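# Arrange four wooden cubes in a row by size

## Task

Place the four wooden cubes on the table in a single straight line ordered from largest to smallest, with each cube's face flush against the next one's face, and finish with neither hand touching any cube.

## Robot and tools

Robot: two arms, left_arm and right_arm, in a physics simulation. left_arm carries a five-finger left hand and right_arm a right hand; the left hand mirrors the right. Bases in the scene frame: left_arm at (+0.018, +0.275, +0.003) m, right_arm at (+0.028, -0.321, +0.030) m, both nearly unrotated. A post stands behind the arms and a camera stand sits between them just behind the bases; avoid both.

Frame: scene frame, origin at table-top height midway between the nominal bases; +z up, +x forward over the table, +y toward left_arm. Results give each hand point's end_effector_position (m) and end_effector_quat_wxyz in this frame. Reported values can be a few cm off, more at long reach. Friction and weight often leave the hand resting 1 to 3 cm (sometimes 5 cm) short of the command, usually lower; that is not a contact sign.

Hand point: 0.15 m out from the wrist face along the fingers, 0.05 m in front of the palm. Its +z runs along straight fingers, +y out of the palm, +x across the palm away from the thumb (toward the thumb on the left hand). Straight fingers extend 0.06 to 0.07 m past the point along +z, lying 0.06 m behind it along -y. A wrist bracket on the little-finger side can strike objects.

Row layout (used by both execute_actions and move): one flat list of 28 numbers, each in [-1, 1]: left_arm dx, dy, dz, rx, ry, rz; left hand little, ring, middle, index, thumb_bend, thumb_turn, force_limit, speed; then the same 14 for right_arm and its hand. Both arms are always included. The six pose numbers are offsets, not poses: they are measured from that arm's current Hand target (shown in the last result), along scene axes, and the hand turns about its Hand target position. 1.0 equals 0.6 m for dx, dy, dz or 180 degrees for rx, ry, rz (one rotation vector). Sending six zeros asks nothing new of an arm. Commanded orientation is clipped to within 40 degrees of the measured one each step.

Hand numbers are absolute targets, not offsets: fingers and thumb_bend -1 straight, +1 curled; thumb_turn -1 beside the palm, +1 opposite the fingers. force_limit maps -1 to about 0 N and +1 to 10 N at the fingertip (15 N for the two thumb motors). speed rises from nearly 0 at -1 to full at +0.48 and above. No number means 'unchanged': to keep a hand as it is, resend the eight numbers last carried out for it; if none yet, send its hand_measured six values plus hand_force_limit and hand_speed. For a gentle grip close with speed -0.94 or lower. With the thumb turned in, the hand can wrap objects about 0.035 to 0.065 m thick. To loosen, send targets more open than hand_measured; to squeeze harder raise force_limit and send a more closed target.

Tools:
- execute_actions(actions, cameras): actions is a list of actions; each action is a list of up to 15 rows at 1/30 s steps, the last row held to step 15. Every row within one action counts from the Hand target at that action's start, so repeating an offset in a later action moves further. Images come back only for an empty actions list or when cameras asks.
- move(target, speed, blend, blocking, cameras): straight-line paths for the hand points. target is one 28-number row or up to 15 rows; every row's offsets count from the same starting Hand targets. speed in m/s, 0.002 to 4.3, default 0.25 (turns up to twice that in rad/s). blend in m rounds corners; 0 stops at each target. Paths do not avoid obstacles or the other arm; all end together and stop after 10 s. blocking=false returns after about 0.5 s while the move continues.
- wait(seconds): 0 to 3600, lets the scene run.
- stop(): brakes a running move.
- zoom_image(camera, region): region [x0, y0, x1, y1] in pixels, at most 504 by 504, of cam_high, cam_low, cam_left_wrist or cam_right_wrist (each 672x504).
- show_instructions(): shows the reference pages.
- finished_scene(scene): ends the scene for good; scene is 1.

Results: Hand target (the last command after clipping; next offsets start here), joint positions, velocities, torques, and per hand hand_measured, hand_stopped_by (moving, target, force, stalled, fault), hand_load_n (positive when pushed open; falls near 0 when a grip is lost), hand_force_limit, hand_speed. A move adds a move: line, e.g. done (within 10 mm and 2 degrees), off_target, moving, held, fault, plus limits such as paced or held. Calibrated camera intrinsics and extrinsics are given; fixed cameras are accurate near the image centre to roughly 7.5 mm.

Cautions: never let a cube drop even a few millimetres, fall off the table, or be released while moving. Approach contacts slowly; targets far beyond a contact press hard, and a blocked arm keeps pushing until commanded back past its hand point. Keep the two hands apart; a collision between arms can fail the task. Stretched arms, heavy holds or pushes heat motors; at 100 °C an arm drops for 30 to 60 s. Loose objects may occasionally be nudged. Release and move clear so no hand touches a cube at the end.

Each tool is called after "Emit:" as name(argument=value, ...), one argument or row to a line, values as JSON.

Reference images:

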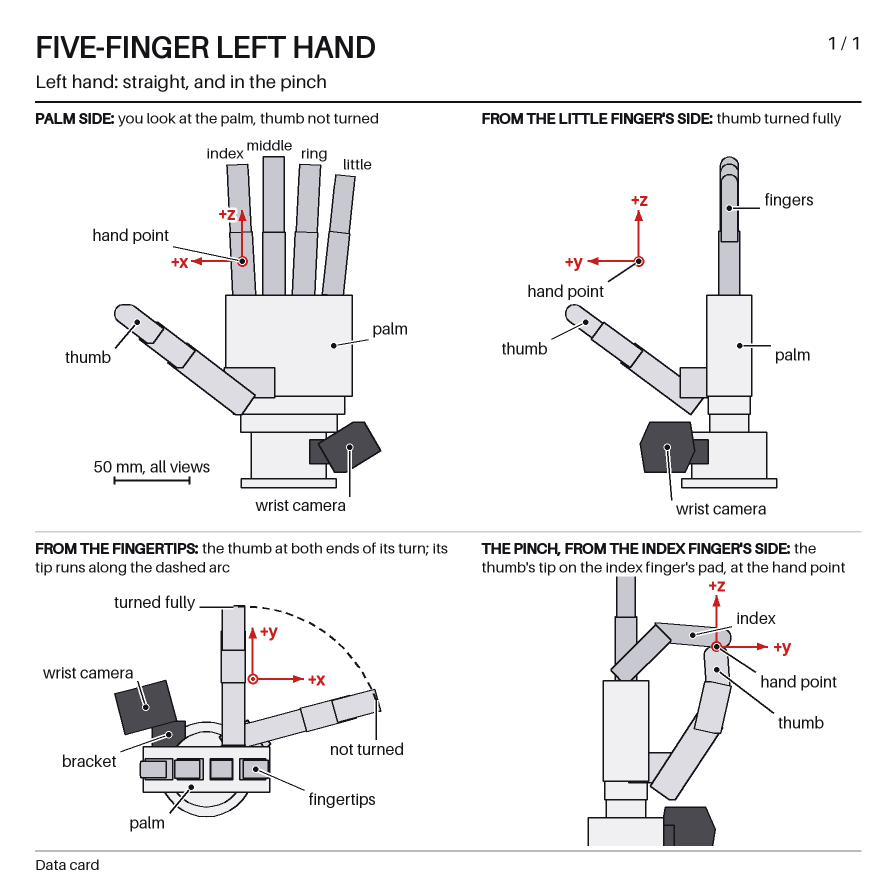

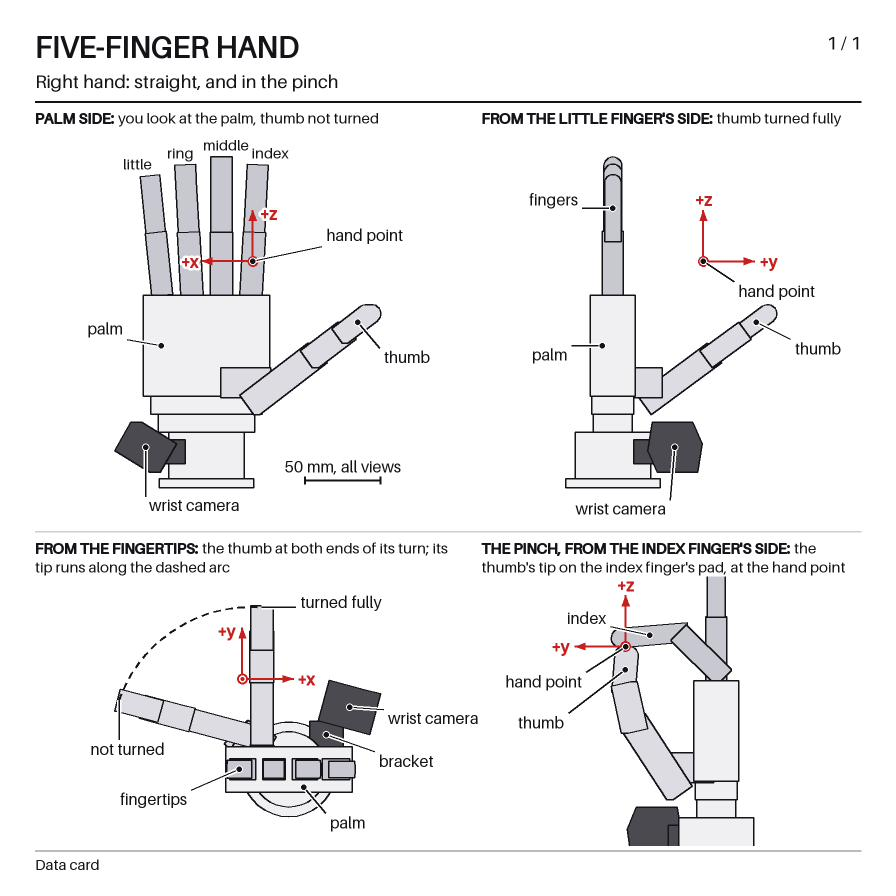

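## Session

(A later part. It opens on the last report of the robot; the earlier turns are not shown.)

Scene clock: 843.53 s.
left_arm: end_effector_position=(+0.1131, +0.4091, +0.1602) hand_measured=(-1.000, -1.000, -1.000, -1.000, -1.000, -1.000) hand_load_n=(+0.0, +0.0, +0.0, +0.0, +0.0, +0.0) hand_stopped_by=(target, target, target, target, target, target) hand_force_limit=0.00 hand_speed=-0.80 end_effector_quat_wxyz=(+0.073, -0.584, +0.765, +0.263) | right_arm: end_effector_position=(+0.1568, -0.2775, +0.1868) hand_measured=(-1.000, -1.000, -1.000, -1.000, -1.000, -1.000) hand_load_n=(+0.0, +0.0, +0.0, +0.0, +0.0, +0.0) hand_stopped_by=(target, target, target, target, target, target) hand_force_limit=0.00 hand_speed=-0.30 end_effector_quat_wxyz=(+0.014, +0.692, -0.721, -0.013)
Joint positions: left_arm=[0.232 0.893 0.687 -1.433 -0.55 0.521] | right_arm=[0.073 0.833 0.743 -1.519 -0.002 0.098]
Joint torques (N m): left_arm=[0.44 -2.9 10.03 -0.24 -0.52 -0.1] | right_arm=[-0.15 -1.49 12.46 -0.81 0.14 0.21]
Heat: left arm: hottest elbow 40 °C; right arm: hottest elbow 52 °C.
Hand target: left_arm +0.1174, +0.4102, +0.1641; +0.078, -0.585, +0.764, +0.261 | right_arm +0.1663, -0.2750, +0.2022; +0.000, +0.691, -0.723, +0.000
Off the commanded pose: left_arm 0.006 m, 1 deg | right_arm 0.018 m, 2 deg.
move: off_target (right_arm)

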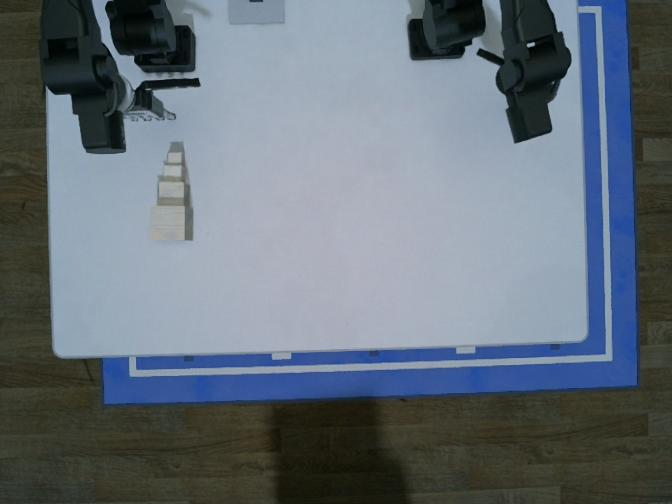

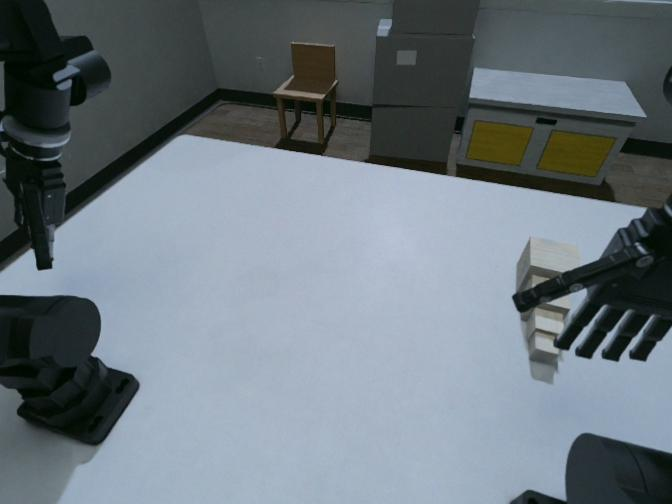

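Emit:
move(
  target=[
    [0,0,0,0,0,0,-1,-1,-1,-1,-1,-1,0,-0.8,0.181,-0.2017,0,0,0,0,-1,-1,-1,-1,-1,-1,0,-0.3],
    [0,0,0,0,0,0,-1,-1,-1,-1,-1,-1,0,-0.8,0.181,-0.2017,-0.115,0,0,0,-1,-1,-1,-1,-1,-1,0,-0.3],
  ],
  speed=0.18,
  blend=[0.02,0],
  cameras=["cam_high","cam_low","cam_right_wrist"],
)

Emit:
zoom_image(
  camera="cam_right_wrist",
  region=[190, 225, 310, 335],
)

Emit:
zoom_image(
  camera="cam_low",
  region=[508, 230, 598, 380],
)

Scene clock: 852.53 s.
left_arm: end_effector_position=(+0.1131, +0.4091, +0.1602) hand_measured=(-1.000, -1.000, -1.000, -1.000, -1.000, -1.000) hand_load_n=(+0.0, +0.0, +0.0, +0.0, +0.0, +0.0) hand_stopped_by=(target, target, target, target, target, target) hand_force_limit=0.00 hand_speed=-0.80 end_effector_quat_wxyz=(+0.073, -0.584, +0.765, +0.263) | right_arm: end_effector_position=(+0.2687, -0.3908, +0.1317) hand_measured=(-1.000, -1.000, -1.000, -1.000, -1.000, -1.000) hand_load_n=(+0.0, +0.0, +0.0, +0.0, +0.0, +0.0) hand_stopped_by=(target, target, target, target, target, target) hand_force_limit=0.00 hand_speed=-0.30 end_effector_quat_wxyz=(+0.006, +0.689, -0.725, -0.009)
Joint positions: left_arm=[0.232 0.893 0.687 -1.433 -0.55 0.521] | right_arm=[-0.313 1.253 0.868 -1.208 0.003 -0.279]
Joint torques (N m): left_arm=[0.21 -2.08 9.76 -0.2 -0.53 -0.06] | right_arm=[-0.85 -5.07 9.11 0.18 0.03 -0.06]
Heat: left arm: hottest elbow 40 °C; right arm: hottest elbow 54 °C.
Hand target: left_arm +0.1174, +0.4102, +0.1641; +0.078, -0.585, +0.764, +0.261 | right_arm +0.2748, -0.3960, +0.1332; +0.000, +0.691, -0.723, +0.000
Off the commanded pose: left_arm 0.006 m, 1 deg | right_arm 0.008 m, 1 deg.
move: done
cam_right_wrist: T_world_to_cam=[[-0.98194, -0.17979, 0.05889, 0.1851], [-0.12656, 0.85563, 0.50187, 0.30288], [-0.14061, 0.48535, -0.86294, 0.45721]] pos_world=[0.28439, -0.44778, 0.23164]

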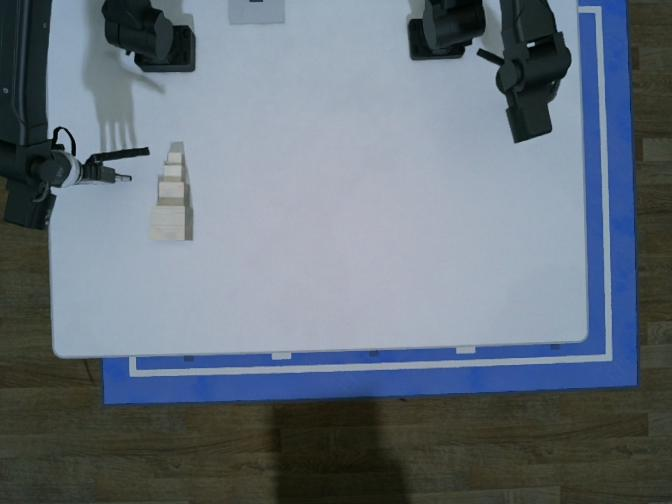

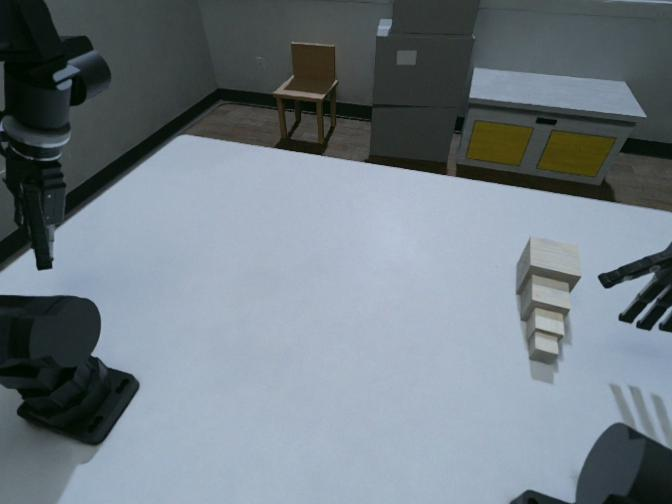

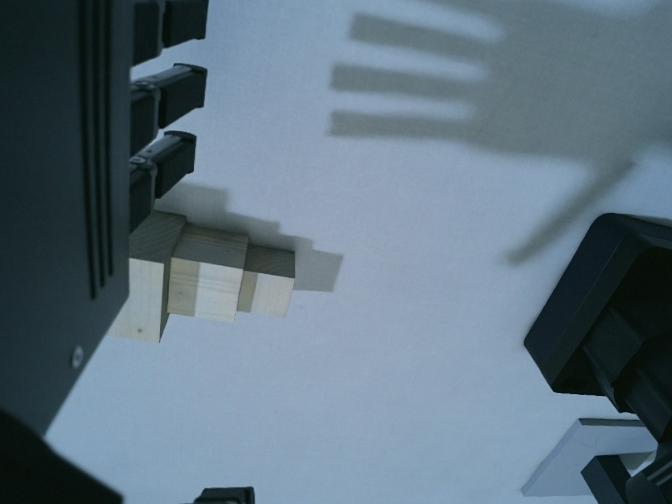

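Scaled by 4.200.

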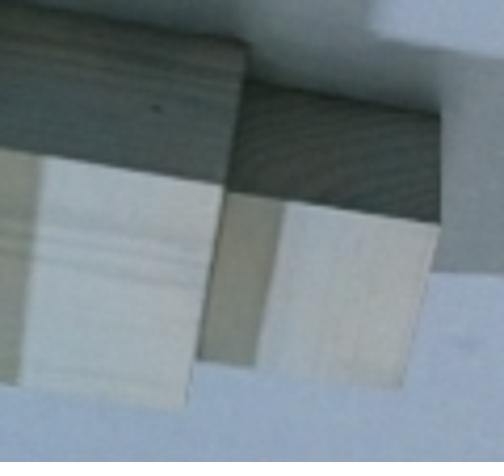

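Scaled by 3.360.

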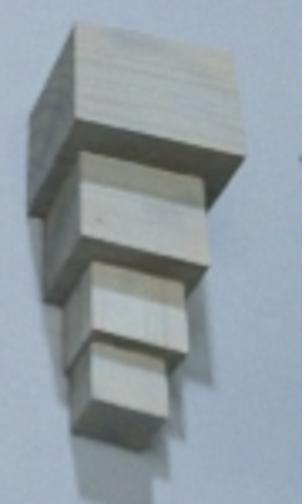

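Emit:
finished_scene(
)

The scene is finished: the task was done.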